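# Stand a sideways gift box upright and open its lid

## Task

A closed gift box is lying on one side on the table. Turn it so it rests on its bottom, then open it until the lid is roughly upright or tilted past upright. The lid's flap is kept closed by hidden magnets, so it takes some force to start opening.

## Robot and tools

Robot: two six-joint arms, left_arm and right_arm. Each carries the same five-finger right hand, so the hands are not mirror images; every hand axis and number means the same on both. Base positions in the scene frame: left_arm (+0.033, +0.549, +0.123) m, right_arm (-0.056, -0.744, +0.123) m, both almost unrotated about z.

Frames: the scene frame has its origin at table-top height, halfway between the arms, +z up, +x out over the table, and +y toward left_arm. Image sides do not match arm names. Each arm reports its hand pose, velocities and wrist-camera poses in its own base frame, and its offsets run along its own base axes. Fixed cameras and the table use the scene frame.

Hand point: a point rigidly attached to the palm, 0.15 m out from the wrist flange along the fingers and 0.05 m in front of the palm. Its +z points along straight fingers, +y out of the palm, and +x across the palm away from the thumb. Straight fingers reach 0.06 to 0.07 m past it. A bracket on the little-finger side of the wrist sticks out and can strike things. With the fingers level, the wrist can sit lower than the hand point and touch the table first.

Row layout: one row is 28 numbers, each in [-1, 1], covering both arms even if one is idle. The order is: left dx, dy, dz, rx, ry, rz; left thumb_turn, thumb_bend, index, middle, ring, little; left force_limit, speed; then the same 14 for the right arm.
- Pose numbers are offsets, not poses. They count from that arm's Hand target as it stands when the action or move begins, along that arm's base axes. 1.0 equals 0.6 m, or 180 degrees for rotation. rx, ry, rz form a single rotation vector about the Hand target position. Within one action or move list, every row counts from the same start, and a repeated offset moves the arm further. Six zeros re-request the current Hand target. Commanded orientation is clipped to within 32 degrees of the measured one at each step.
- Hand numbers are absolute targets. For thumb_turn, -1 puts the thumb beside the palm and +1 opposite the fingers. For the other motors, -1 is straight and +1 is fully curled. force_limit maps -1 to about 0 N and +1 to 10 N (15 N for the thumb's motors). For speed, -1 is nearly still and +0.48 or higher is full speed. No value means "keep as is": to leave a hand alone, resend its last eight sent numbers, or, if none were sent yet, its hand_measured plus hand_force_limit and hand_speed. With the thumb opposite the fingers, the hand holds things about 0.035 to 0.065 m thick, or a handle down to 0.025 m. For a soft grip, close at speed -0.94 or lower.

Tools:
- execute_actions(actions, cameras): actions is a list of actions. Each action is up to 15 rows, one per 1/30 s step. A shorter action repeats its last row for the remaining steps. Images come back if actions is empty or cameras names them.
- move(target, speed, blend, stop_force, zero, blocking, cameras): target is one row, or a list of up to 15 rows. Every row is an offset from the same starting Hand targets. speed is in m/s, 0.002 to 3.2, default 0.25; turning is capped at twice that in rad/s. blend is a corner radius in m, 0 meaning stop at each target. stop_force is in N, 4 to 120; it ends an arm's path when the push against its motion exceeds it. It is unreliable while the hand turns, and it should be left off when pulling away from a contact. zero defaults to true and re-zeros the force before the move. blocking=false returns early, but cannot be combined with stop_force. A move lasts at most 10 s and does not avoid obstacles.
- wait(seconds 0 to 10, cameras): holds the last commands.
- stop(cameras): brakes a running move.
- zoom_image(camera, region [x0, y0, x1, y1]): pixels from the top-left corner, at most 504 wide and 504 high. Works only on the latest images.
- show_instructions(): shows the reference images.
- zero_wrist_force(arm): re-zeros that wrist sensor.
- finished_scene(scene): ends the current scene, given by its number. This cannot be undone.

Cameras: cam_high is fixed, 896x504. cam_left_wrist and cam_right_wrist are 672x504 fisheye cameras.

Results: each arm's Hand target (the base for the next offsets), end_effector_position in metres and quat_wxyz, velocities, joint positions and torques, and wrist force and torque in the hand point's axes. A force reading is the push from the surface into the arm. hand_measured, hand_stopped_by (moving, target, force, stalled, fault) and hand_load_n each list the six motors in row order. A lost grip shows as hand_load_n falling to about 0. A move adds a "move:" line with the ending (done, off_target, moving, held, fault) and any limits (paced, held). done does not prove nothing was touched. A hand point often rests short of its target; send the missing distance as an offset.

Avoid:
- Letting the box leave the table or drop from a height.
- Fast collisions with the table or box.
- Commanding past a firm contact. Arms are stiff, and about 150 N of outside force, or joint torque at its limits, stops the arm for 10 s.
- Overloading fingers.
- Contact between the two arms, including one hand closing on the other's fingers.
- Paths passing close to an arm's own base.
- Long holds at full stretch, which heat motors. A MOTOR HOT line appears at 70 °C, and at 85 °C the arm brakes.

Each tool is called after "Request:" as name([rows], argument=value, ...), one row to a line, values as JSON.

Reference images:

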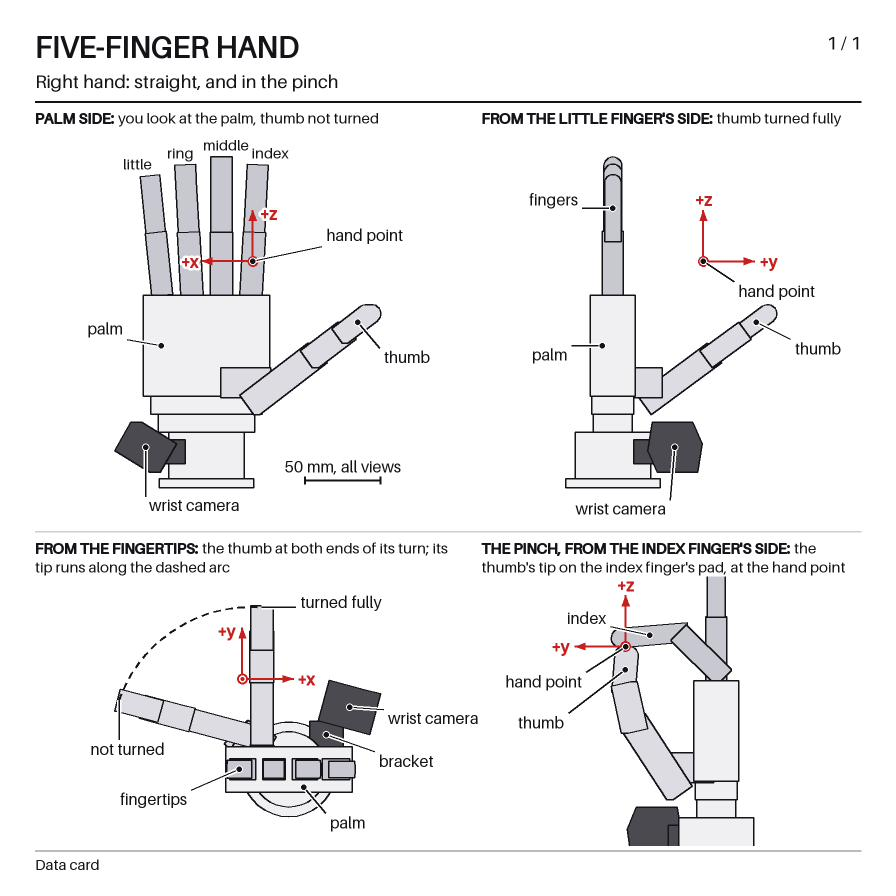

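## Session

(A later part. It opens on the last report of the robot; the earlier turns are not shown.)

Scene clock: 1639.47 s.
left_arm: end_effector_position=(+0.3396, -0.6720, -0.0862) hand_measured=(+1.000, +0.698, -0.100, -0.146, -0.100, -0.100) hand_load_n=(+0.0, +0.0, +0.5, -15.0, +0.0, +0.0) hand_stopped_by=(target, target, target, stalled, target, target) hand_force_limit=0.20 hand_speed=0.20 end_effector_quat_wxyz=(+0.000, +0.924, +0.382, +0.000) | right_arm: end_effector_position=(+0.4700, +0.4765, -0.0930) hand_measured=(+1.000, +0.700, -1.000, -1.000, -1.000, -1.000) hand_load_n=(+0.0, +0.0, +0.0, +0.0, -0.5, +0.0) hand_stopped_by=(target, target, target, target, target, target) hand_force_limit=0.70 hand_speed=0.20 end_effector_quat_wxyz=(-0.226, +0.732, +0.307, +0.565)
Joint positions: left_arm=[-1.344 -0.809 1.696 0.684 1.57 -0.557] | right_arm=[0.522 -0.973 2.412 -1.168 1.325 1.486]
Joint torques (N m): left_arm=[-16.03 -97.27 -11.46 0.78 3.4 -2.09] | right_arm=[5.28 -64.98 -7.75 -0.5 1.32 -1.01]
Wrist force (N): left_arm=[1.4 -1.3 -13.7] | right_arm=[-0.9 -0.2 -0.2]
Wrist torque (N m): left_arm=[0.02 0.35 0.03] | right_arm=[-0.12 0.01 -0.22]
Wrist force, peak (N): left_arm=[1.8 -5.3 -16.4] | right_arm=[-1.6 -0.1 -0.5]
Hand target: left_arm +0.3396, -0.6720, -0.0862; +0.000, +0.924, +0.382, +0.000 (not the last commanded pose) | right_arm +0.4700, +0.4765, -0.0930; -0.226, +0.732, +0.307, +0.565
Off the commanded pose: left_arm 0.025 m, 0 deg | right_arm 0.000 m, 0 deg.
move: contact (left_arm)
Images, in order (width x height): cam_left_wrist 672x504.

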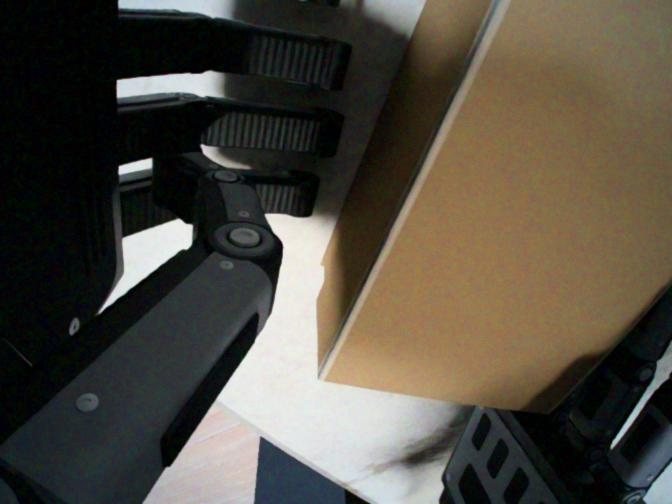

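Request:
move(target=[-0.001,0.001,0.0117,0,0,0,1,0.7,-0.1,-0.146,-0.1,-0.1,0.2,0.2,0,0,0,0,0,0,1,0.7,-1,-1,-1,-1,0.7,0.2], speed=0.05)

Request:
move(target=[0,0,0,0,0,0,1,0.7,-0.03,-0.1,-0.03,0.03,0.2,0.2,0,0,0,0,0,0,1,0.7,-1,-1,-1,-1,0.7,0.2])

Request:
move(target=[0,0,-0.0097,0,0,0,1,0.7,-0.03,-0.1,-0.03,0.03,0.2,0.2,0,0,0,0,0,0,1,0.7,-1,-1,-1,-1,0.7,0.2], speed=0.02, cameras=["cam_left_wrist"])

Request:
move(target=[0.03,-0.03,0,0,0,0,1,0.7,-0.03,-0.1,-0.03,0.03,0.2,0.2,0,0,0,0,0,0,1,0.7,-1,-1,-1,-1,0.7,0.2], speed=0.01, stop_force=6, cameras=["cam_left_wrist"])

Scene clock: 1653.27 s.
left_arm: end_effector_position=(+0.3390, -0.6714, -0.0792) hand_measured=(+1.000, +0.698, -0.100, -0.146, -0.100, -0.100) hand_load_n=(+0.0, +0.0, +0.0, +0.0, +0.5, +0.0) hand_stopped_by=(target, target, target, target, target, target) hand_force_limit=0.20 hand_speed=0.20 end_effector_quat_wxyz=(+0.000, +0.924, +0.382, +0.000) | right_arm: end_effector_position=(+0.4700, +0.4765, -0.0930) hand_measured=(+1.000, +0.700, -1.000, -1.000, -1.000, -1.000) hand_load_n=(+0.5, +0.0, +0.0, +0.0, -0.5, +0.0) hand_stopped_by=(target, target, target, target, target, target) hand_force_limit=0.70 hand_speed=0.20 end_effector_quat_wxyz=(-0.226, +0.732, +0.307, +0.565)
Joint positions: left_arm=[-1.345 -0.819 1.698 0.692 1.57 -0.558] | right_arm=[0.522 -0.973 2.412 -1.168 1.325 1.486]
Joint torques (N m): left_arm=[-14.69 -109.66 -14.79 7.21 3.41 -2.21] | right_arm=[-2.56 -61.53 -12.94 -0.63 1.21 -0.57]
Wrist force (N): left_arm=[-0.5 -0.3 -0.5] | right_arm=[-0.8 0.0 -0.6]
Wrist torque (N m): left_arm=[0.04 0.07 0.06] | right_arm=[-0.06 0.01 -0.21]
Wrist force, peak (N): left_arm=[1.4 -0.7 -14.5] | right_arm=[-1.5 0.0 -0.9]
Hand target: left_arm +0.3390, -0.6714, -0.0792; +0.000, +0.924, +0.382, +0.000 | right_arm +0.4700, +0.4765, -0.0930; -0.226, +0.732, +0.307, +0.565
Off the commanded pose: left_arm 0.000 m, 0 deg | right_arm 0.000 m, 0 deg.
move: done

Scene clock: 1653.77 s.
left_arm: end_effector_position=(+0.3390, -0.6714, -0.0792) hand_measured=(+1.000, +0.698, -0.030, -0.100, -0.030, +0.030) hand_load_n=(+0.0, +0.0, +0.0, +0.0, +0.0, +0.0) hand_stopped_by=(target, target, target, target, target, target) hand_force_limit=0.20 hand_speed=0.20 end_effector_quat_wxyz=(+0.000, +0.924, +0.382, +0.000) | right_arm: end_effector_position=(+0.4700, +0.4765, -0.0930) hand_measured=(+1.000, +0.700, -1.000, -1.000, -1.000, -1.000) hand_load_n=(+0.0, +0.0, +0.0, +0.0, -0.5, +0.0) hand_stopped_by=(target, target, target, target, target, target) hand_force_limit=0.70 hand_speed=0.20 end_effector_quat_wxyz=(-0.226, +0.732, +0.307, +0.565)
Joint positions: left_arm=[-1.345 -0.819 1.698 0.692 1.57 -0.558] | right_arm=[0.522 -0.973 2.412 -1.168 1.325 1.486]
Joint torques (N m): left_arm=[-14.53 -107.05 -15.6 7.17 3.02 -2.25] | right_arm=[0.46 -65.29 -13.93 -0.72 1.61 -0.13]
Wrist force (N): left_arm=[-0.4 0.0 -0.5] | right_arm=[-1.2 0.0 -0.5]
Wrist torque (N m): left_arm=[0.08 0.06 0.08] | right_arm=[-0.07 0.06 -0.23]
Wrist force, peak (N): left_arm=[-0.3 0.3 -0.9] | right_arm=[-1.3 -0.5 -0.6]
Hand target: left_arm +0.3390, -0.6714, -0.0792; +0.000, +0.924, +0.382, +0.000 | right_arm +0.4700, +0.4765, -0.0930; -0.226, +0.732, +0.307, +0.565
Off the commanded pose: left_arm 0.000 m, 0 deg | right_arm 0.000 m, 0 deg.
move: done

Scene clock: 1654.47 s.
left_arm: end_effector_position=(+0.3390, -0.6714, -0.0849) hand_measured=(+1.000, +0.698, -0.030, -0.100, -0.030, +0.030) hand_load_n=(+0.0, +0.0, +0.0, +0.0, +0.0, +0.0) hand_stopped_by=(target, target, target, target, target, target) hand_force_limit=0.20 hand_speed=0.20 end_effector_quat_wxyz=(+0.000, +0.924, +0.382, +0.000) | right_arm: end_effector_position=(+0.4700, +0.4765, -0.0930) hand_measured=(+1.000, +0.700, -1.000, -1.000, -1.000, -1.000) hand_load_n=(+0.0, -0.5, +0.0, +0.0, -1.0, +0.0) hand_stopped_by=(target, target, target, target, target, target) hand_force_limit=0.70 hand_speed=0.20 end_effector_quat_wxyz=(-0.226, +0.732, +0.307, +0.565)
Joint positions: left_arm=[-1.345 -0.812 1.698 0.685 1.57 -0.558] | right_arm=[0.522 -0.973 2.412 -1.168 1.325 1.486]
Joint torques (N m): left_arm=[-13.98 -65.21 -14.45 1.47 2.36 -2.22] | right_arm=[-0.44 -61.25 -12.89 -0.49 1.33 -0.33]
Wrist force (N): left_arm=[-0.4 -0.6 -0.4] | right_arm=[-1.0 -0.1 -0.6]
Wrist torque (N m): left_arm=[0.00 0.05 0.07] | right_arm=[-0.08 0.04 -0.23]
Wrist force, peak (N): left_arm=[-0.6 -0.3 -0.5] | right_arm=[-1.5 0.0 -0.7]
Hand target: left_arm +0.3390, -0.6714, -0.0850; +0.000, +0.924, +0.382, +0.000 | right_arm +0.4700, +0.4765, -0.0930; -0.226, +0.732, +0.307, +0.565
Off the commanded pose: left_arm 0.000 m, 0 deg | right_arm 0.000 m, 0 deg.
move: done
Images, in order (width x height): cam_left_wrist 672x504.

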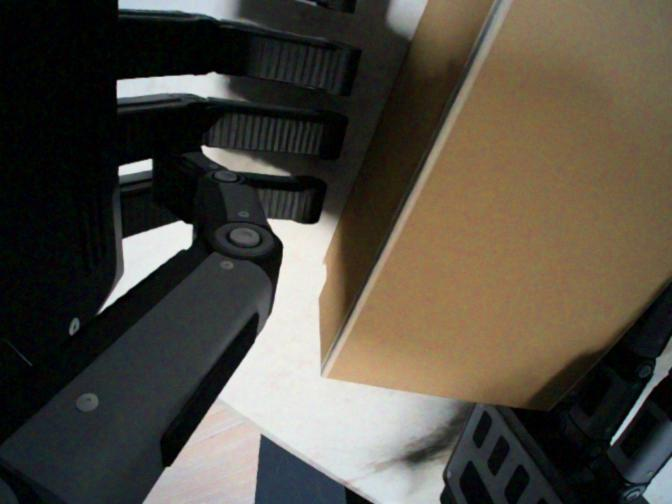

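Scene clock: 1656.93 s.
left_arm: end_effector_position=(+0.3472, -0.6796, -0.0850) hand_measured=(+1.000, +0.698, -0.030, -0.100, -0.030, +0.030) hand_load_n=(+0.0, +0.0, +0.5, +0.5, +0.0, +0.0) hand_stopped_by=(target, target, target, target, target, target) hand_force_limit=0.20 hand_speed=0.20 end_effector_quat_wxyz=(+0.000, +0.924, +0.382, +0.000) | right_arm: end_effector_position=(+0.4700, +0.4765, -0.0930) hand_measured=(+1.000, +0.700, -1.000, -1.000, -1.000, -1.000) hand_load_n=(+0.0, +0.0, +0.0, -2.0, -6.0, +0.0) hand_stopped_by=(target, target, target, target, target, target) hand_force_limit=0.70 hand_speed=0.20 end_effector_quat_wxyz=(-0.226, +0.732, +0.307, +0.565)
Joint positions: left_arm=[-1.336 -0.799 1.672 0.699 1.57 -0.549] | right_arm=[0.522 -0.973 2.412 -1.168 1.325 1.486]
Joint torques (N m): left_arm=[-13.1 -109.41 -16.01 1.25 0.1 -2.34] | right_arm=[-1.24 -62.26 -13.52 -0.46 -4.02 0.23]
Wrist force (N): left_arm=[-1.1 -3.6 -1.2] | right_arm=[1.7 4.7 -0.6]
Wrist torque (N m): left_arm=[0.13 -0.01 -0.19] | right_arm=[-0.47 0.18 0.16]
Wrist force, peak (N): left_arm=[-2.4 -8.7 -2.8] | right_arm=[2.1 6.4 0.8]
Hand target: left_arm +0.3472, -0.6797, -0.0850; +0.000, +0.924, +0.382, +0.000 (not the last commanded pose) | right_arm +0.4700, +0.4765, -0.0930; -0.226, +0.732, +0.307, +0.565
Off the commanded pose: left_arm 0.014 m, 0 deg | right_arm 0.000 m, 0 deg.
move: contact (left_arm)
Images, in order (width x height): cam_left_wrist 672x504.

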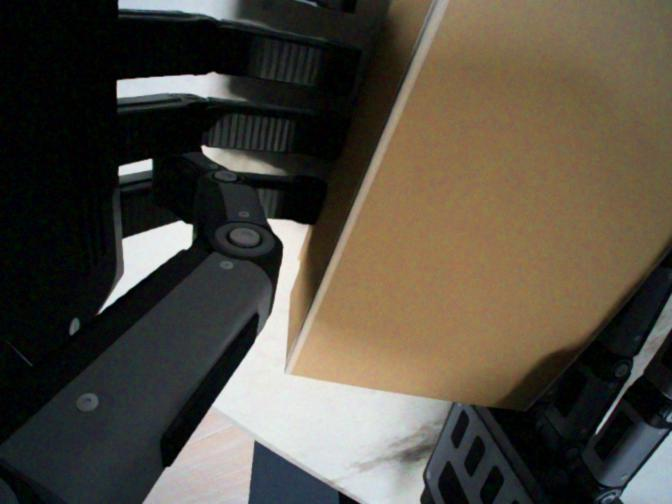

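Request:
move(target=[0,0,0.0083,0,0,0,1,0.7,-0.03,-0.1,-0.03,0.03,0.2,0.2,0,0,0,0,0,0,1,0.7,-1,-1,-1,-1,0.7,0.2], speed=0.005)

Request:
move(target=[0,0,0.0067,0,0,0,1,0.7,-0.03,-0.1,-0.03,0.03,0.2,0.2,0,0,0,0,0,0,1,0.7,-1,-1,-1,-1,0.7,0.2], speed=0.005, cameras=["cam_left_wrist","cam_high"])

Request:
zoom_image(camera="cam_high", region=[400, 50, 520, 150])

Scene clock: 1670.90 s.
left_arm: end_effector_position=(+0.3472, -0.6796, -0.0801) hand_measured=(+1.000, +0.698, -0.030, -0.100, -0.030, +0.030) hand_load_n=(+0.0, +0.0, +6.5, +9.0, +0.0, +0.0) hand_stopped_by=(target, target, target, target, target, target) hand_force_limit=0.20 hand_speed=0.20 end_effector_quat_wxyz=(-0.001, +0.924, +0.382, +0.000) | right_arm: end_effector_position=(+0.4700, +0.4765, -0.0930) hand_measured=(+1.000, +0.700, -1.000, -1.000, -0.998, -1.000) hand_load_n=(+0.0, +0.0, +0.0, -2.5, -15.5, +0.0) hand_stopped_by=(target, target, target, target, target, target) hand_force_limit=0.70 hand_speed=0.20 end_effector_quat_wxyz=(-0.226, +0.732, +0.307, +0.565)
Joint positions: left_arm=[-1.336 -0.806 1.672 0.705 1.57 -0.549] | right_arm=[0.522 -0.973 2.412 -1.168 1.325 1.486]
Joint torques (N m): left_arm=[-8.89 -120.67 -30.89 4.29 -0.15 -2.04] | right_arm=[-0.6 -60.23 -11.88 0.55 -2.43 0.98]
Wrist force (N): left_arm=[-2.4 -11.8 5.9] | right_arm=[5.3 11.0 0.3]
Wrist torque (N m): left_arm=[0.40 -0.05 -0.28] | right_arm=[-1.01 0.35 0.72]
Wrist force, peak (N): left_arm=[-2.1 -12.5 6.1] | right_arm=[5.5 10.9 -0.3]
Hand target: left_arm +0.3472, -0.6797, -0.0800; +0.000, +0.924, +0.382, +0.000 | right_arm +0.4700, +0.4765, -0.0930; -0.226, +0.732, +0.307, +0.565
Off the commanded pose: left_arm 0.000 m, 0 deg | right_arm 0.000 m, 0 deg.
move: done

Scene clock: 1671.93 s.
left_arm: end_effector_position=(+0.3472, -0.6796, -0.0761) hand_measured=(+1.000, +0.698, -0.030, -0.102, -0.030, +0.030) hand_load_n=(+0.0, +0.0, +7.5, +13.0, +0.5, +0.0) hand_stopped_by=(target, target, target, target, target, target) hand_force_limit=0.20 hand_speed=0.20 end_effector_quat_wxyz=(+0.000, +0.924, +0.382, +0.000) | right_arm: end_effector_position=(+0.4700, +0.4765, -0.0930) hand_measured=(+1.000, +0.700, -1.000, -1.000, -0.998, -1.000) hand_load_n=(+0.0, +0.0, +0.0, -2.0, -21.5, +0.0) hand_stopped_by=(target, target, target, target, target, target) hand_force_limit=0.70 hand_speed=0.20 end_effector_quat_wxyz=(-0.226, +0.732, +0.307, +0.565)
Joint positions: left_arm=[-1.336 -0.811 1.672 0.71 1.57 -0.549] | right_arm=[0.522 -0.973 2.412 -1.168 1.325 1.486]
Joint torques (N m): left_arm=[-5.92 -117.98 -40.66 3.57 0.23 -2.09] | right_arm=[-1.94 -62.71 -8.05 2.14 -4.78 0.91]
Wrist force (N): left_arm=[-3.1 -16.0 7.1] | right_arm=[6.8 14.8 0.1]
Wrist torque (N m): left_arm=[0.51 -0.07 -0.34] | right_arm=[-1.28 0.40 1.01]
Wrist force, peak (N): left_arm=[-3.1 -16.0 7.1] | right_arm=[6.6 14.9 0.1]
Hand target: left_arm +0.3472, -0.6797, -0.0760; +0.000, +0.924, +0.382, +0.000 | right_arm +0.4700, +0.4765, -0.0930; -0.226, +0.732, +0.307, +0.565
Off the commanded pose: left_arm 0.000 m, 0 deg | right_arm 0.000 m, 0 deg.
move: done
Images, in order (width x height): cam_high 896x504, cam_left_wrist 672x504.

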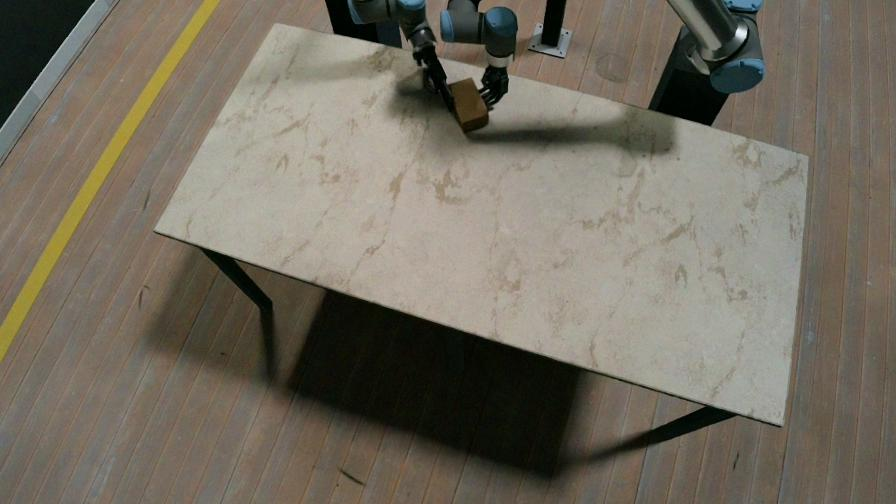

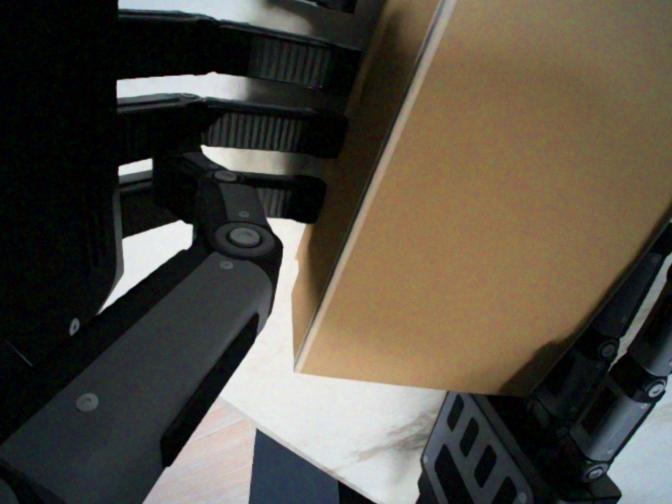

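Scaled by 4.200 from the camera's 896x504 image, which has a finer 1280x720 frame.

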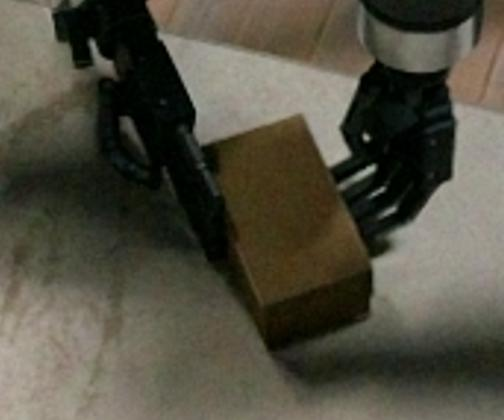

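Request:
move([
  [0,0,-0.0148,0,0,0,1,0.7,-0.03,-0.1,-0.03,0.03,0.2,0.2,0,0,0,0,0,0,1,0.7,-1,-1,-1,-1,0.7,0.2],
  [-0.0094,0.0094,-0.0148,0,0,0,1,0.7,-0.03,-0.1,-0.03,0.03,0.2,0.2,0.0233,-0.0238,0,0,0,0,1,0.7,-1,-1,-1,-1,0.7,0.2],
  [-0.0448,-0.026,-0.0148,0,0,0,1,0.7,-0.03,-0.1,-0.03,0.03,0.2,0.2,-0.1312,-0.1757,0,0,0,0,1,0.7,-1,-1,-1,-1,0.7,0.2],
], speed=[0.03,0.03,0.12])

Request:
move([
  [0,0,0,0,0,0,1,0.7,-0.03,-0.1,-0.03,0.03,0.2,0.2,0,0,0.03,0,0,0,1,-1,-1,0.9,0.9,0.9,0.4,0.2],
  [0,0,0,0,0,0,1,0.7,-0.03,-0.1,-0.03,0.03,0.2,0.2,-0.1212,0.0962,0.03,0,0,0,1,-1,-1,0.9,0.9,0.9,0.4,0.2],
], speed=0.12, cameras=["all"])

Request:
zoom_image(camera="cam_high", region=[390, 40, 530, 150])

Scene clock: 1730.30 s.
left_arm: end_effector_position=(+0.3203, -0.6952, -0.0849) hand_measured=(+1.000, +0.698, -0.030, -0.100, -0.030, +0.030) hand_load_n=(+0.0, +0.0, +0.0, +0.0, +0.0, +0.0) hand_stopped_by=(target, target, target, target, target, target) hand_force_limit=0.20 hand_speed=0.20 end_effector_quat_wxyz=(+0.000, +0.924, +0.382, +0.000) | right_arm: end_effector_position=(+0.3913, +0.3711, -0.0930) hand_measured=(+1.000, +0.700, -1.000, -1.000, -1.000, -1.000) hand_load_n=(+0.0, +0.0, +0.0, +0.0, +0.0, +0.0) hand_stopped_by=(target, target, target, target, target, target) hand_force_limit=0.70 hand_speed=0.20 end_effector_quat_wxyz=(-0.226, +0.732, +0.307, +0.565)
Joint positions: left_arm=[-1.379 -0.797 1.668 0.702 1.571 -0.593] | right_arm=[0.316 -0.972 2.674 -1.41 1.127 1.425]
Joint torques (N m): left_arm=[-16.51 -66.33 -29.45 7.01 2.96 -2.09] | right_arm=[-12.78 -22.94 17.53 -2.42 -2.21 -2.18]
Wrist force (N): left_arm=[-0.2 0.1 -0.3] | right_arm=[-0.8 -0.6 -0.8]
Wrist torque (N m): left_arm=[0.08 0.02 0.10] | right_arm=[-0.02 0.11 -0.11]
Wrist force, peak (N): left_arm=[-3.0 -14.5 7.3] | right_arm=[5.4 13.2 0.4]
Hand target: left_arm +0.3203, -0.6953, -0.0849; +0.000, +0.924, +0.382, +0.000 | right_arm +0.3913, +0.3711, -0.0930; -0.226, +0.732, +0.307, +0.565
Off the commanded pose: left_arm 0.000 m, 0 deg | right_arm 0.000 m, 0 deg.
move: done

Scene clock: 1732.33 s.
left_arm: end_effector_position=(+0.3203, -0.6953, -0.0849) hand_measured=(+1.000, +0.698, -0.030, -0.100, -0.030, +0.030) hand_load_n=(+0.0, +0.0, +0.0, +0.0, +0.0, +0.0) hand_stopped_by=(target, target, target, target, target, target) hand_force_limit=0.20 hand_speed=0.20 end_effector_quat_wxyz=(+0.000, +0.924, +0.382, +0.000) | right_arm: end_effector_position=(+0.3186, +0.4288, -0.0750) hand_measured=(+1.000, +0.022, -1.000, +0.248, +0.900, +0.900) hand_load_n=(-3.0, -22.5, +0.0, +18.0, +0.0, +0.5) hand_stopped_by=(target, stalled, target, force, target, target) hand_force_limit=0.40 hand_speed=0.20 end_effector_quat_wxyz=(-0.226, +0.732, +0.307, +0.565)
Joint positions: left_arm=[-1.379 -0.797 1.668 0.702 1.571 -0.593] | right_arm=[0.661 -1.044 2.645 -1.337 1.459 1.523]
Joint torques (N m): left_arm=[-15.07 -66.72 -29.38 7 1.12 -2.12] | right_arm=[13.3 -60.75 -11.7 1.39 2.6 2.11]
Wrist force (N): left_arm=[-0.8 -0.5 -0.3] | right_arm=[-0.6 -0.2 -0.8]
Wrist torque (N m): left_arm=[0.00 0.12 0.03] | right_arm=[0.02 0.05 -0.25]
Wrist force, peak (N): left_arm=[-0.8 -0.5 -0.3] | right_arm=[-1.6 -0.8 -0.8]
Hand target: left_arm +0.3203, -0.6953, -0.0849; +0.000, +0.924, +0.382, +0.000 | right_arm +0.3186, +0.4288, -0.0750; -0.226, +0.732, +0.307, +0.565
Off the commanded pose: left_arm 0.000 m, 0 deg | right_arm 0.000 m, 0 deg.
move: done

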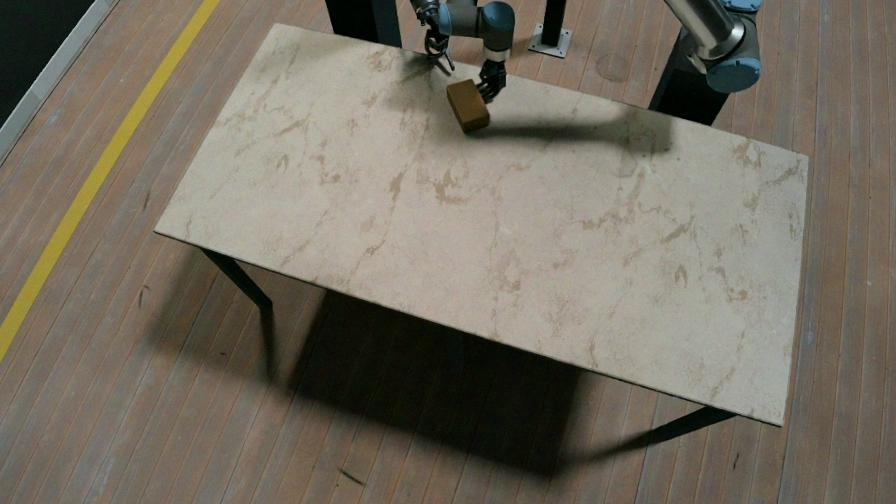

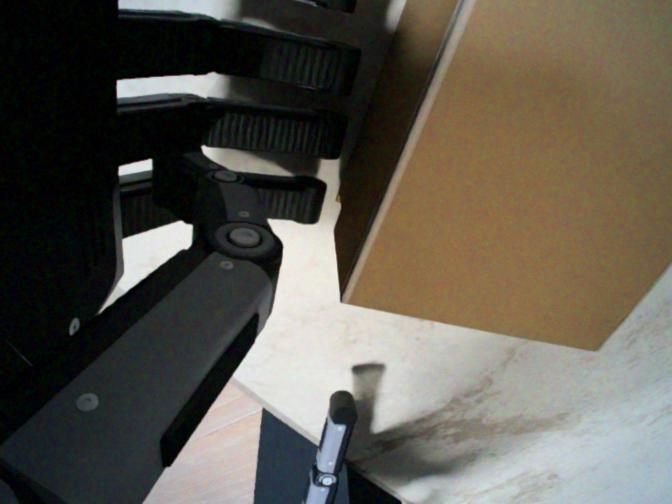

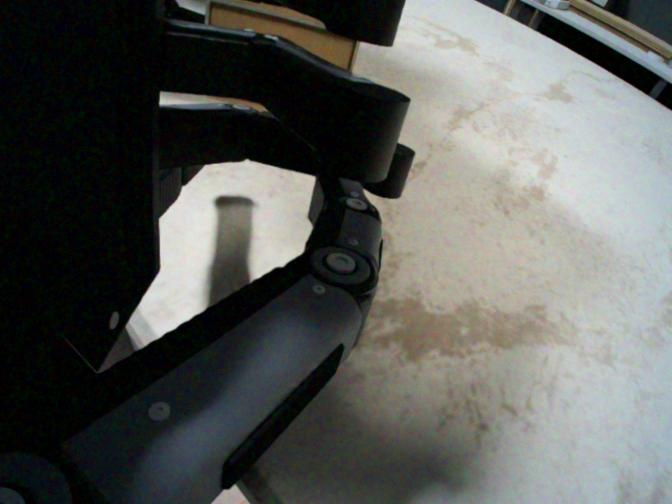

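Scaled by 3.600 from the camera's 896x504 image, which has a finer 1280x720 frame.

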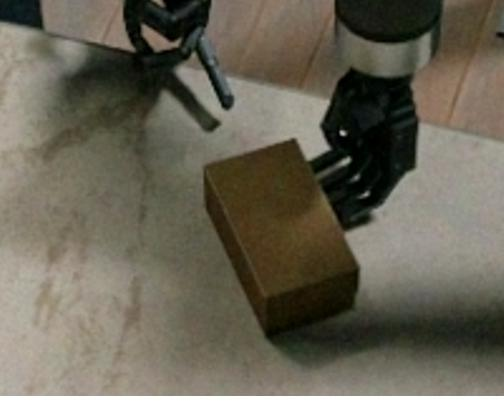

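Request:
move(target=[0,0,0,0,0,0,1,0.7,-0.03,-0.1,-0.03,0.03,0.2,0.2,0,0,0,0,0,0,1,0.05,-1,-1,0.9,0.9,0.4,0.2])

Request:
move(target=[0,0,0,0,0,0,1,0.7,-0.03,-0.1,-0.03,0.03,0.2,0.2,0,0,0,0,0,0,1,-1,-1,-1,0.9,0.9,0.4,0.2])

Request:
move(target=[0,0,0,0,0,0,1,0.7,-0.03,-0.1,-0.03,0.03,0.2,0.2,0,0,0,0,0,0,1,-1,-1,0.9,0.9,0.9,0.4,0.2])

Request:
move(target=[0,0,0,0,0,0,1,0.7,-0.03,-0.1,-0.03,0.03,0.2,0.2,0.0357,0.035,0,0,0,0,1,-1,-1,0.9,0.9,0.9,0.4,0.2], speed=0.06, cameras=["all"])

Request:
zoom_image(camera="cam_left_wrist", region=[260, 220, 460, 460])

Request:
zoom_image(camera="cam_right_wrist", region=[140, 0, 440, 260])

Scene clock: 1745.50 s.
left_arm: end_effector_position=(+0.3203, -0.6953, -0.0849) hand_measured=(+1.000, +0.698, -0.030, -0.100, -0.030, +0.030) hand_load_n=(+0.0, +0.0, +0.0, +0.0, +0.0, +0.0) hand_stopped_by=(target, target, target, target, target, target) hand_force_limit=0.20 hand_speed=0.20 end_effector_quat_wxyz=(+0.000, +0.924, +0.382, +0.000) | right_arm: end_effector_position=(+0.3186, +0.4288, -0.0750) hand_measured=(+1.000, +0.050, -1.000, -1.000, +0.900, +0.900) hand_load_n=(+0.0, +0.0, +0.0, +0.0, +0.0, +0.5) hand_stopped_by=(target, target, target, target, target, target) hand_force_limit=0.40 hand_speed=0.20 end_effector_quat_wxyz=(-0.226, +0.732, +0.307, +0.565)
Joint positions: left_arm=[-1.379 -0.797 1.668 0.702 1.571 -0.593] | right_arm=[0.661 -1.044 2.645 -1.337 1.459 1.523]
Joint torques (N m): left_arm=[-15.94 -67.14 -28.6 6.99 -2.02 -2.19] | right_arm=[12.74 -59.6 -9.36 0.99 1.15 2.46]
Wrist force (N): left_arm=[-0.5 -0.1 -0.3] | right_arm=[-0.8 -0.1 -0.8]
Wrist torque (N m): left_arm=[0.06 0.07 0.07] | right_arm=[0.03 0.10 -0.27]
Wrist force, peak (N): left_arm=[-0.6 -1.0 -0.4] | right_arm=[-1.0 -0.6 -1.2]
Hand target: left_arm +0.3203, -0.6953, -0.0849; +0.000, +0.924, +0.382, +0.000 | right_arm +0.3186, +0.4288, -0.0750; -0.226, +0.732, +0.307, +0.565
Off the commanded pose: left_arm 0.000 m, 0 deg | right_arm 0.000 m, 0 deg.
move: done

Scene clock: 1746.40 s.
left_arm: end_effector_position=(+0.3203, -0.6953, -0.0849) hand_measured=(+1.000, +0.698, -0.030, -0.100, -0.030, +0.030) hand_load_n=(+0.0, +0.0, +0.0, +0.0, +0.0, +0.0) hand_stopped_by=(target, target, target, target, target, target) hand_force_limit=0.20 hand_speed=0.20 end_effector_quat_wxyz=(+0.000, +0.924, +0.382, +0.000) | right_arm: end_effector_position=(+0.3186, +0.4288, -0.0750) hand_measured=(+1.000, -1.000, -1.000, -1.000, +0.900, +0.900) hand_load_n=(+0.5, +0.0, +0.0, +0.0, +0.0, +0.0) hand_stopped_by=(target, target, target, target, target, target) hand_force_limit=0.40 hand_speed=0.20 end_effector_quat_wxyz=(-0.226, +0.732, +0.307, +0.565)
Joint positions: left_arm=[-1.379 -0.797 1.668 0.702 1.571 -0.593] | right_arm=[0.661 -1.044 2.645 -1.337 1.459 1.523]
Joint torques (N m): left_arm=[-15.4 -65.46 -29.06 7.07 -2.88 -2.08] | right_arm=[12.59 -59.66 -7.14 0.58 0.32 2.08]
Wrist force (N): left_arm=[-0.6 -0.3 -0.4] | right_arm=[-0.6 -0.1 -0.7]
Wrist torque (N m): left_arm=[0.03 0.09 0.05] | right_arm=[0.02 0.07 -0.26]
Wrist force, peak (N): left_arm=[-0.8 -0.2 -0.9] | right_arm=[-1.0 -0.5 -1.0]
Hand target: left_arm +0.3203, -0.6953, -0.0849; +0.000, +0.924, +0.382, +0.000 | right_arm +0.3186, +0.4288, -0.0750; -0.226, +0.732, +0.307, +0.565
Off the commanded pose: left_arm 0.000 m, 0 deg | right_arm 0.000 m, 0 deg.
move: done

Scene clock: 1747.27 s.
left_arm: end_effector_position=(+0.3203, -0.6953, -0.0849) hand_measured=(+1.000, +0.698, -0.030, -0.100, -0.030, +0.030) hand_load_n=(+0.0, +0.0, +0.0, +0.0, +0.0, +0.0) hand_stopped_by=(target, target, target, target, target, target) hand_force_limit=0.20 hand_speed=0.20 end_effector_quat_wxyz=(+0.000, +0.924, +0.382, +0.000) | right_arm: end_effector_position=(+0.3186, +0.4288, -0.0750) hand_measured=(+1.000, -1.000, -1.000, +0.900, +0.900, +0.900) hand_load_n=(+0.5, +0.0, +0.0, -0.5, +0.0, +0.0) hand_stopped_by=(target, target, target, target, target, target) hand_force_limit=0.40 hand_speed=0.20 end_effector_quat_wxyz=(-0.226, +0.732, +0.307, +0.565)
Joint positions: left_arm=[-1.379 -0.797 1.668 0.702 1.571 -0.593] | right_arm=[0.661 -1.044 2.645 -1.337 1.459 1.523]
Joint torques (N m): left_arm=[-14.8 -66.96 -29.05 6.84 -2.76 -2.12] | right_arm=[13.02 -60.29 -4.46 0.58 -0.35 2.1]
Wrist force (N): left_arm=[-0.4 0.0 -0.3] | right_arm=[-0.8 0.1 -0.8]
Wrist torque (N m): left_arm=[0.08 0.06 0.07] | right_arm=[0.07 0.10 -0.26]
Wrist force, peak (N): left_arm=[-0.5 0.0 -0.7] | right_arm=[-1.3 -0.4 -0.7]
Hand target: left_arm +0.3203, -0.6953, -0.0849; +0.000, +0.924, +0.382, +0.000 | right_arm +0.3186, +0.4288, -0.0750; -0.226, +0.732, +0.307, +0.565
Off the commanded pose: left_arm 0.000 m, 0 deg | right_arm 0.000 m, 0 deg.
move: done

Scene clock: 1748.17 s.
left_arm: end_effector_position=(+0.3203, -0.6953, -0.0849) hand_measured=(+1.000, +0.698, -0.030, -0.100, -0.030, +0.030) hand_load_n=(+0.0, +0.0, +0.0, +0.0, +0.0, +0.5) hand_stopped_by=(target, target, target, target, target, target) hand_force_limit=0.20 hand_speed=0.20 end_effector_quat_wxyz=(+0.000, +0.924, +0.382, +0.000) | right_arm: end_effector_position=(+0.3400, +0.4498, -0.0749) hand_measured=(+1.000, -1.000, -1.000, +0.900, +0.900, +0.900) hand_load_n=(+0.5, +0.0, +0.0, +0.0, +0.0, +0.0) hand_stopped_by=(target, target, target, target, target, target) hand_force_limit=0.40 hand_speed=0.20 end_effector_quat_wxyz=(-0.226, +0.732, +0.307, +0.565)
Joint positions: left_arm=[-1.379 -0.797 1.668 0.702 1.571 -0.593] | right_arm=[0.673 -1.044 2.59 -1.282 1.471 1.526]
Joint torques (N m): left_arm=[-16.05 -66.07 -28.96 6.93 -2.78 -2.06] | right_arm=[12.82 -24.62 -13.75 1.51 1.88 2.28]
Wrist force (N): left_arm=[-0.6 -0.2 -0.3] | right_arm=[-0.6 -0.2 -0.3]
Wrist torque (N m): left_arm=[0.05 0.09 0.05] | right_arm=[0.01 0.04 -0.25]
Wrist force, peak (N): left_arm=[-0.6 -0.6 -0.2] | right_arm=[-1.6 0.0 -1.1]
Hand target: left_arm +0.3203, -0.6953, -0.0849; +0.000, +0.924, +0.382, +0.000 | right_arm +0.3400, +0.4498, -0.0750; -0.226, +0.732, +0.307, +0.565
Off the commanded pose: left_arm 0.000 m, 0 deg | right_arm 0.000 m, 0 deg.
move: done

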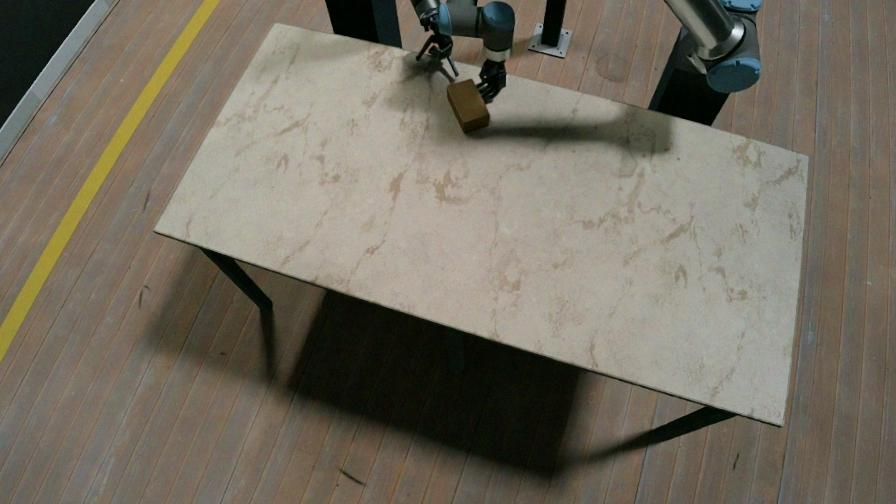

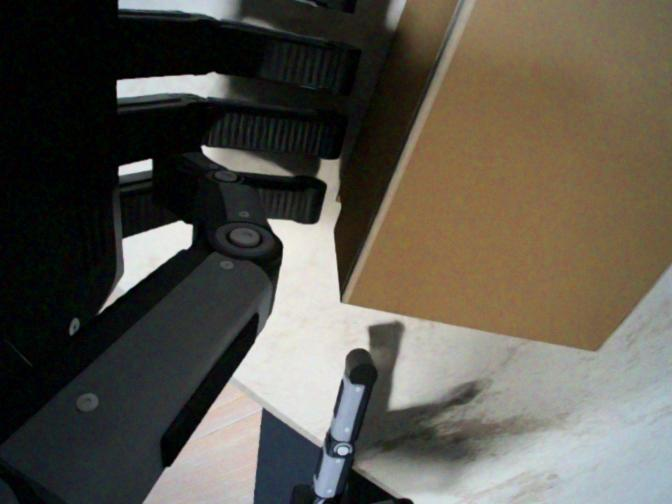

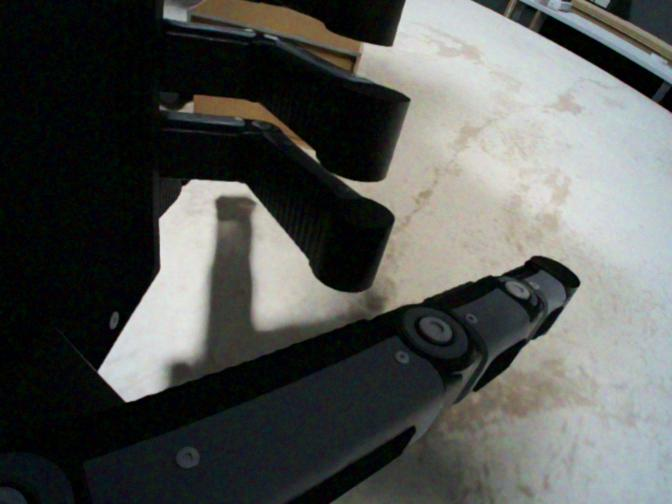

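Scaled by 2.100 from the camera's 672x504 image, which has a finer 960x720 frame.

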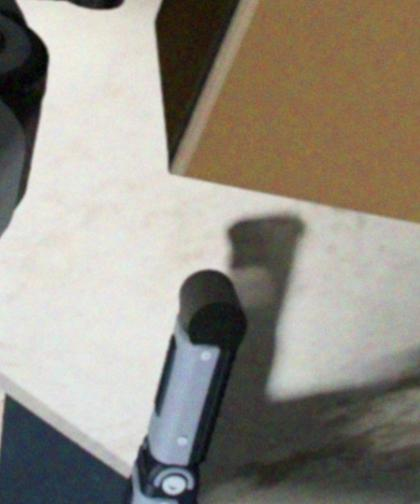

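Scaled by 1.680 from the camera's 672x504 image, which has a finer 960x720 frame.

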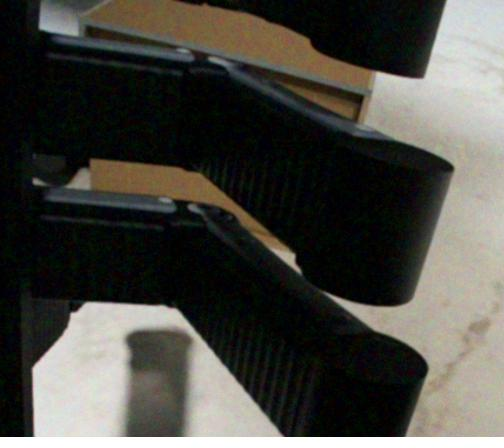

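Request:
move(target=[0,0,0,0,0,0,1,0.7,-0.03,-0.1,-0.03,0.03,0.2,0.2,0.0357,0.035,-0.01,0,0,0,1,-1,-1,0.9,0.9,0.9,0.4,0.2], speed=0.03, stop_force=4, cameras=["all"])

Request:
zoom_image(camera="cam_left_wrist", region=[260, 180, 460, 420])

Request:
zoom_image(camera="cam_high", region=[400, 30, 520, 140])

Scene clock: 1798.00 s.
left_arm: end_effector_position=(+0.3203, -0.6953, -0.0849) hand_measured=(+1.000, +0.698, -0.030, -0.100, -0.030, +0.030) hand_load_n=(+0.0, +0.0, +0.0, +0.0, +0.0, +0.0) hand_stopped_by=(target, target, target, target, target, target) hand_force_limit=0.20 hand_speed=0.20 end_effector_quat_wxyz=(+0.000, +0.924, +0.382, +0.000) | right_arm: end_effector_position=(+0.3614, +0.4708, -0.0810) hand_measured=(+1.000, -1.000, -1.000, +0.900, +0.900, +0.900) hand_load_n=(+0.5, +0.0, +0.0, +0.0, +0.0, +0.5) hand_stopped_by=(target, target, target, target, target, target) hand_force_limit=0.40 hand_speed=0.20 end_effector_quat_wxyz=(-0.226, +0.732, +0.307, +0.565)
Joint positions: left_arm=[-1.379 -0.797 1.668 0.702 1.571 -0.593] | right_arm=[0.683 -1.022 2.533 -1.247 1.48 1.529]
Joint torques (N m): left_arm=[-15.2 -68.21 -28.75 6.98 -2.84 -2.1] | right_arm=[14.55 -27.36 -13.8 1.52 2.03 2.24]
Wrist force (N): left_arm=[-0.5 0.0 -0.3] | right_arm=[-1.0 -0.3 -0.6]
Wrist torque (N m): left_arm=[0.07 0.06 0.07] | right_arm=[-0.01 0.12 -0.27]
Wrist force, peak (N): left_arm=[-1.2 -0.3 -0.3] | right_arm=[-1.4 -0.1 -0.9]
Hand target: left_arm +0.3203, -0.6953, -0.0849; +0.000, +0.924, +0.382, +0.000 | right_arm +0.3614, +0.4708, -0.0810; -0.226, +0.732, +0.307, +0.565
Off the commanded pose: left_arm 0.000 m, 0 deg | right_arm 0.000 m, 0 deg.
move: done

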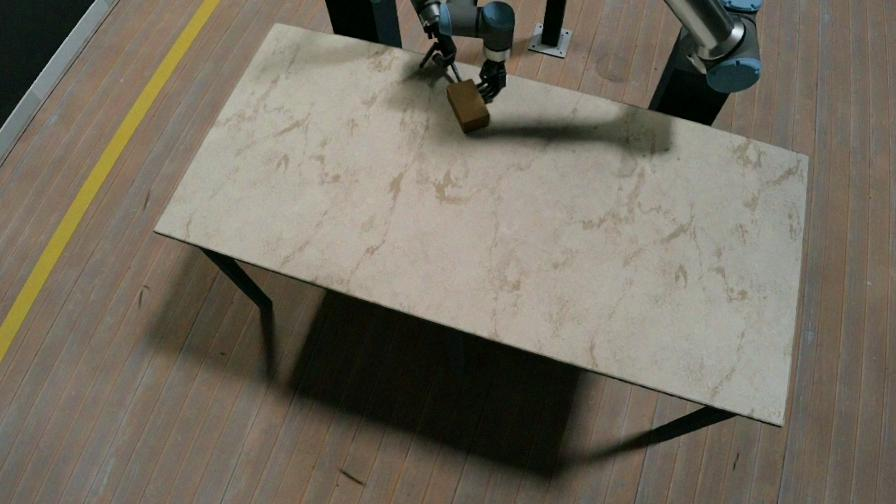

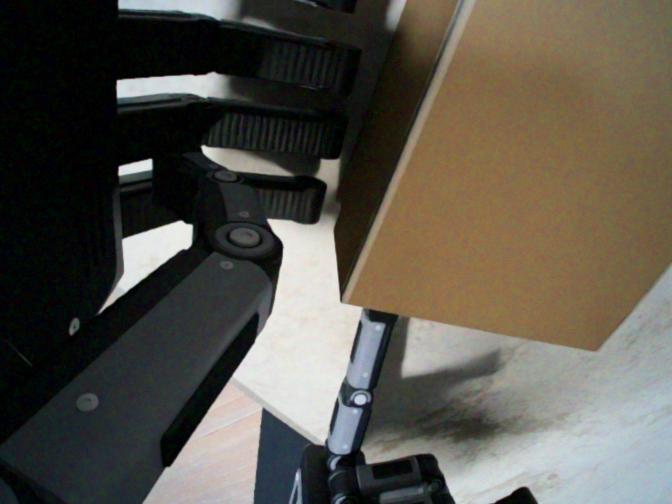

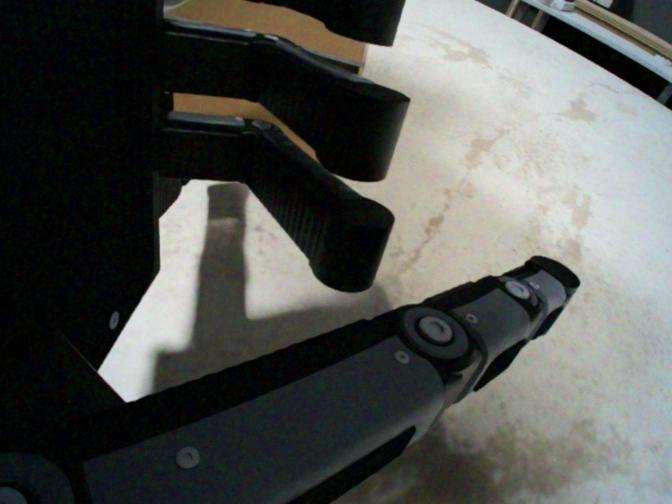

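Scaled by 2.100 from the camera's 672x504 image, which has a finer 960x720 frame.

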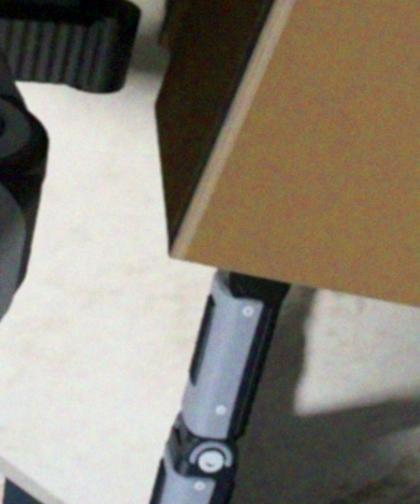

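Scaled by 4.200 from the camera's 896x504 image, which has a finer 1280x720 frame.

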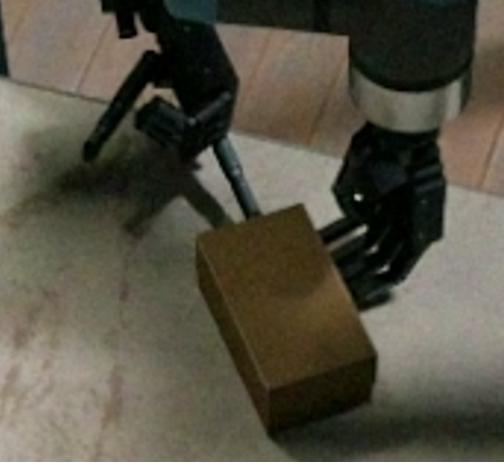

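Request:
move(target=[0,0,0,0,0,0,1,0.7,-0.03,-0.1,-0.03,0.03,0.2,0.2,0.0143,0.014,0,0,0,0,1,-1,-1,0.9,0.9,0.9,0.4,0.2], speed=0.02, stop_force=4, cameras=["cam_left_wrist"])

Request:
zoom_image(camera="cam_left_wrist", region=[260, 180, 460, 420])

Scene clock: 1806.40 s.
left_arm: end_effector_position=(+0.3203, -0.6953, -0.0849) hand_measured=(+1.000, +0.698, -0.030, -0.100, -0.030, +0.030) hand_load_n=(+0.0, +0.0, +0.0, +0.0, +0.0, +0.0) hand_stopped_by=(target, target, target, target, target, target) hand_force_limit=0.20 hand_speed=0.20 end_effector_quat_wxyz=(+0.000, +0.924, +0.382, +0.000) | right_arm: end_effector_position=(+0.3700, +0.4792, -0.0810) hand_measured=(+1.000, -1.000, -1.000, +0.900, +0.900, +0.900) hand_load_n=(+0.5, +0.0, +0.0, +0.5, +0.0, +0.0) hand_stopped_by=(target, target, target, target, target, target) hand_force_limit=0.40 hand_speed=0.20 end_effector_quat_wxyz=(-0.226, +0.732, +0.307, +0.565)
Joint positions: left_arm=[-1.379 -0.797 1.668 0.702 1.571 -0.593] | right_arm=[0.686 -1.02 2.511 -1.227 1.483 1.53]
Joint torques (N m): left_arm=[-15.02 -67.71 -28.71 7 -2.93 -1.93] | right_arm=[10.83 -26.47 -16.13 1.72 2.45 2.07]
Wrist force (N): left_arm=[-0.5 -0.5 -0.5] | right_arm=[-1.1 -0.3 -0.7]
Wrist torque (N m): left_arm=[0.02 0.07 0.06] | right_arm=[0.01 0.13 -0.28]
Wrist force, peak (N): left_arm=[-1.0 0.0 -0.4] | right_arm=[-1.1 -0.2 -1.3]
Hand target: left_arm +0.3203, -0.6953, -0.0849; +0.000, +0.924, +0.382, +0.000 | right_arm +0.3700, +0.4792, -0.0810; -0.226, +0.732, +0.307, +0.565
Off the commanded pose: left_arm 0.000 m, 0 deg | right_arm 0.000 m, 0 deg.
move: done
Images, in order (width x height): cam_left_wrist 672x504.

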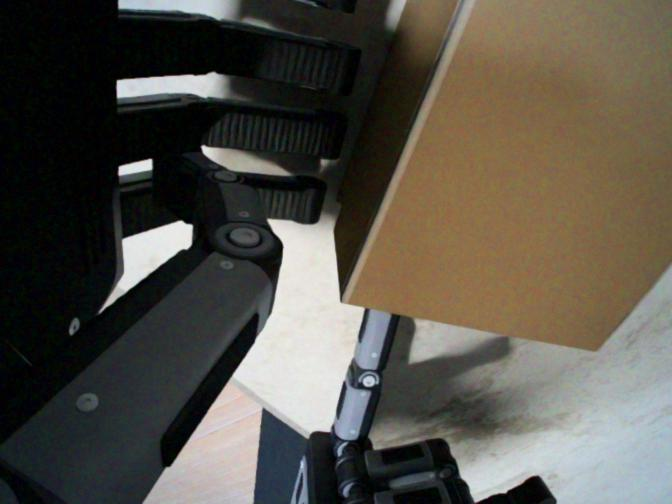

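Scaled by 2.100 from the camera's 672x504 image, which has a finer 960x720 frame.

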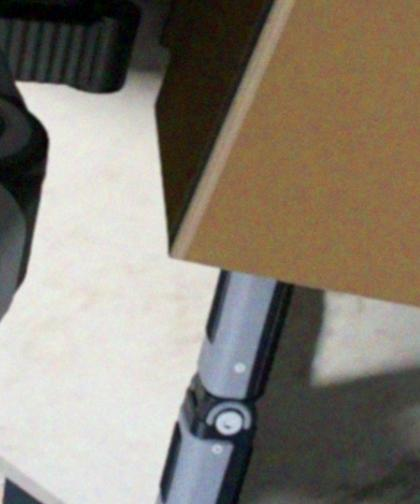

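Request:
move(target=[0,0,0,0,0,0,1,0.7,-0.03,-0.1,-0.03,0.03,0.2,0.2,0.0143,0.014,0,0,0,0,1,-1,-1,0.9,0.9,0.9,0.4,0.2], speed=0.02, cameras=["cam_left_wrist"])

Request:
move(target=[0,0,0,0,0,0,1,0.7,-0.03,-0.1,-0.03,0.03,0.2,0.2,0.0143,0.014,0,0,0,0,1,-1,-1,0.9,0.9,0.9,0.4,0.2], speed=0.02, cameras=["cam_left_wrist"])

Scene clock: 1812.73 s.
left_arm: end_effector_position=(+0.3203, -0.6953, -0.0849) hand_measured=(+1.000, +0.698, -0.030, -0.100, -0.030, +0.030) hand_load_n=(+0.0, +0.5, +0.5, +0.0, +0.0, +0.0) hand_stopped_by=(target, target, target, target, target, target) hand_force_limit=0.20 hand_speed=0.20 end_effector_quat_wxyz=(+0.000, +0.924, +0.382, +0.000) | right_arm: end_effector_position=(+0.3786, +0.4876, -0.0810) hand_measured=(+1.000, -1.000, -1.000, +0.900, +0.900, +0.900) hand_load_n=(+0.5, +0.0, +0.0, +0.0, +0.0, +0.0) hand_stopped_by=(target, target, target, target, target, target) hand_force_limit=0.40 hand_speed=0.20 end_effector_quat_wxyz=(-0.226, +0.732, +0.307, +0.565)
Joint positions: left_arm=[-1.379 -0.797 1.668 0.702 1.571 -0.593] | right_arm=[0.689 -1.017 2.489 -1.208 1.486 1.531]
Joint torques (N m): left_arm=[-14.78 -67.41 -28.79 6.96 -2.88 -1.91] | right_arm=[13.28 -26.61 -14.94 1.74 2.18 2.32]
Wrist force (N): left_arm=[-0.2 -0.3 -0.4] | right_arm=[-1.0 -0.6 -0.6]
Wrist torque (N m): left_arm=[0.04 0.03 0.08] | right_arm=[-0.04 0.12 -0.30]
Wrist force, peak (N): left_arm=[-0.7 -0.1 -0.8] | right_arm=[-1.7 -0.1 -1.2]
Hand target: left_arm +0.3203, -0.6953, -0.0849; +0.000, +0.924, +0.382, +0.000 | right_arm +0.3786, +0.4876, -0.0810; -0.226, +0.732, +0.307, +0.565
Off the commanded pose: left_arm 0.000 m, 0 deg | right_arm 0.000 m, 0 deg.
move: done
Images, in order (width x height): cam_left_wrist 672x504.

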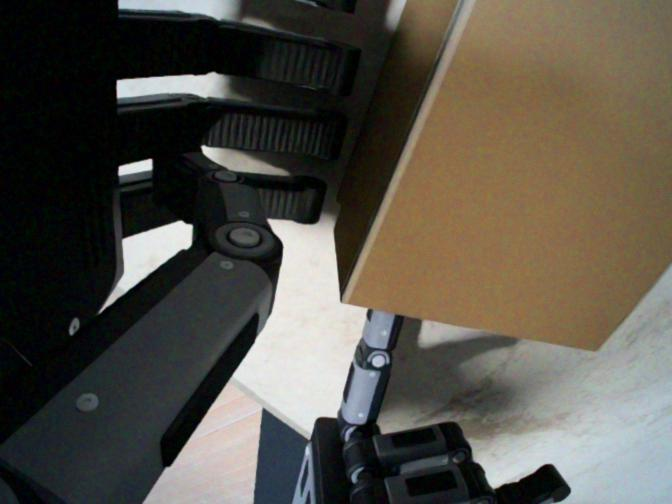

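Scene clock: 1813.67 s.
left_arm: end_effector_position=(+0.3203, -0.6953, -0.0849) hand_measured=(+1.000, +0.698, -0.030, -0.100, -0.030, +0.030) hand_load_n=(+0.0, +0.0, +0.0, +0.0, +0.0, +0.0) hand_stopped_by=(target, target, target, target, target, target) hand_force_limit=0.20 hand_speed=0.20 end_effector_quat_wxyz=(+0.000, +0.924, +0.382, +0.000) | right_arm: end_effector_position=(+0.3871, +0.4960, -0.0810) hand_measured=(+1.000, -1.000, -1.000, +0.900, +0.900, +0.900) hand_load_n=(+0.0, +0.0, +0.0, +0.0, +0.0, +0.0) hand_stopped_by=(target, target, target, target, target, target) hand_force_limit=0.40 hand_speed=0.20 end_effector_quat_wxyz=(-0.226, +0.732, +0.307, +0.565)
Joint positions: left_arm=[-1.379 -0.797 1.668 0.702 1.571 -0.593] | right_arm=[0.692 -1.013 2.466 -1.189 1.489 1.531]
Joint torques (N m): left_arm=[-14.76 -68.35 -28.69 6.89 -2.75 -1.94] | right_arm=[11.37 -28.7 -16.15 1.05 1.99 2.15]
Wrist force (N): left_arm=[-0.6 -0.1 0.0] | right_arm=[-1.0 -0.5 -1.4]
Wrist torque (N m): left_arm=[0.05 0.07 0.06] | right_arm=[0.05 0.11 -0.28]
Wrist force, peak (N): left_arm=[-0.8 0.0 -0.4] | right_arm=[-0.9 -0.5 -1.8]
Hand target: left_arm +0.3203, -0.6953, -0.0849; +0.000, +0.924, +0.382, +0.000 | right_arm +0.3872, +0.4960, -0.0810; -0.226, +0.732, +0.307, +0.565
Off the commanded pose: left_arm 0.000 m, 0 deg | right_arm 0.000 m, 0 deg.
move: done
Images, in order (width x height): cam_left_wrist 672x504.

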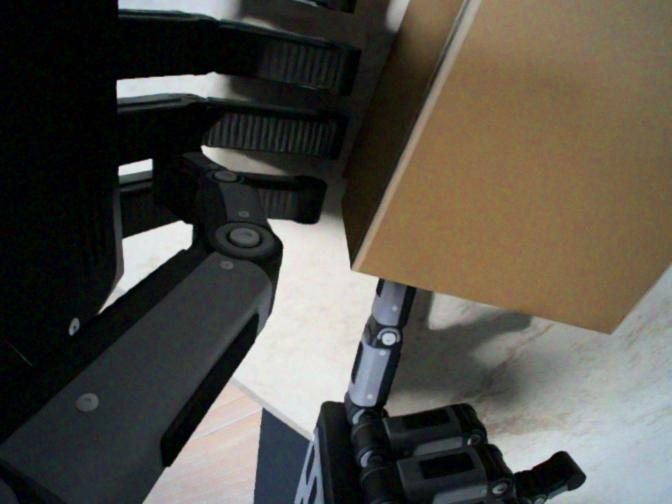

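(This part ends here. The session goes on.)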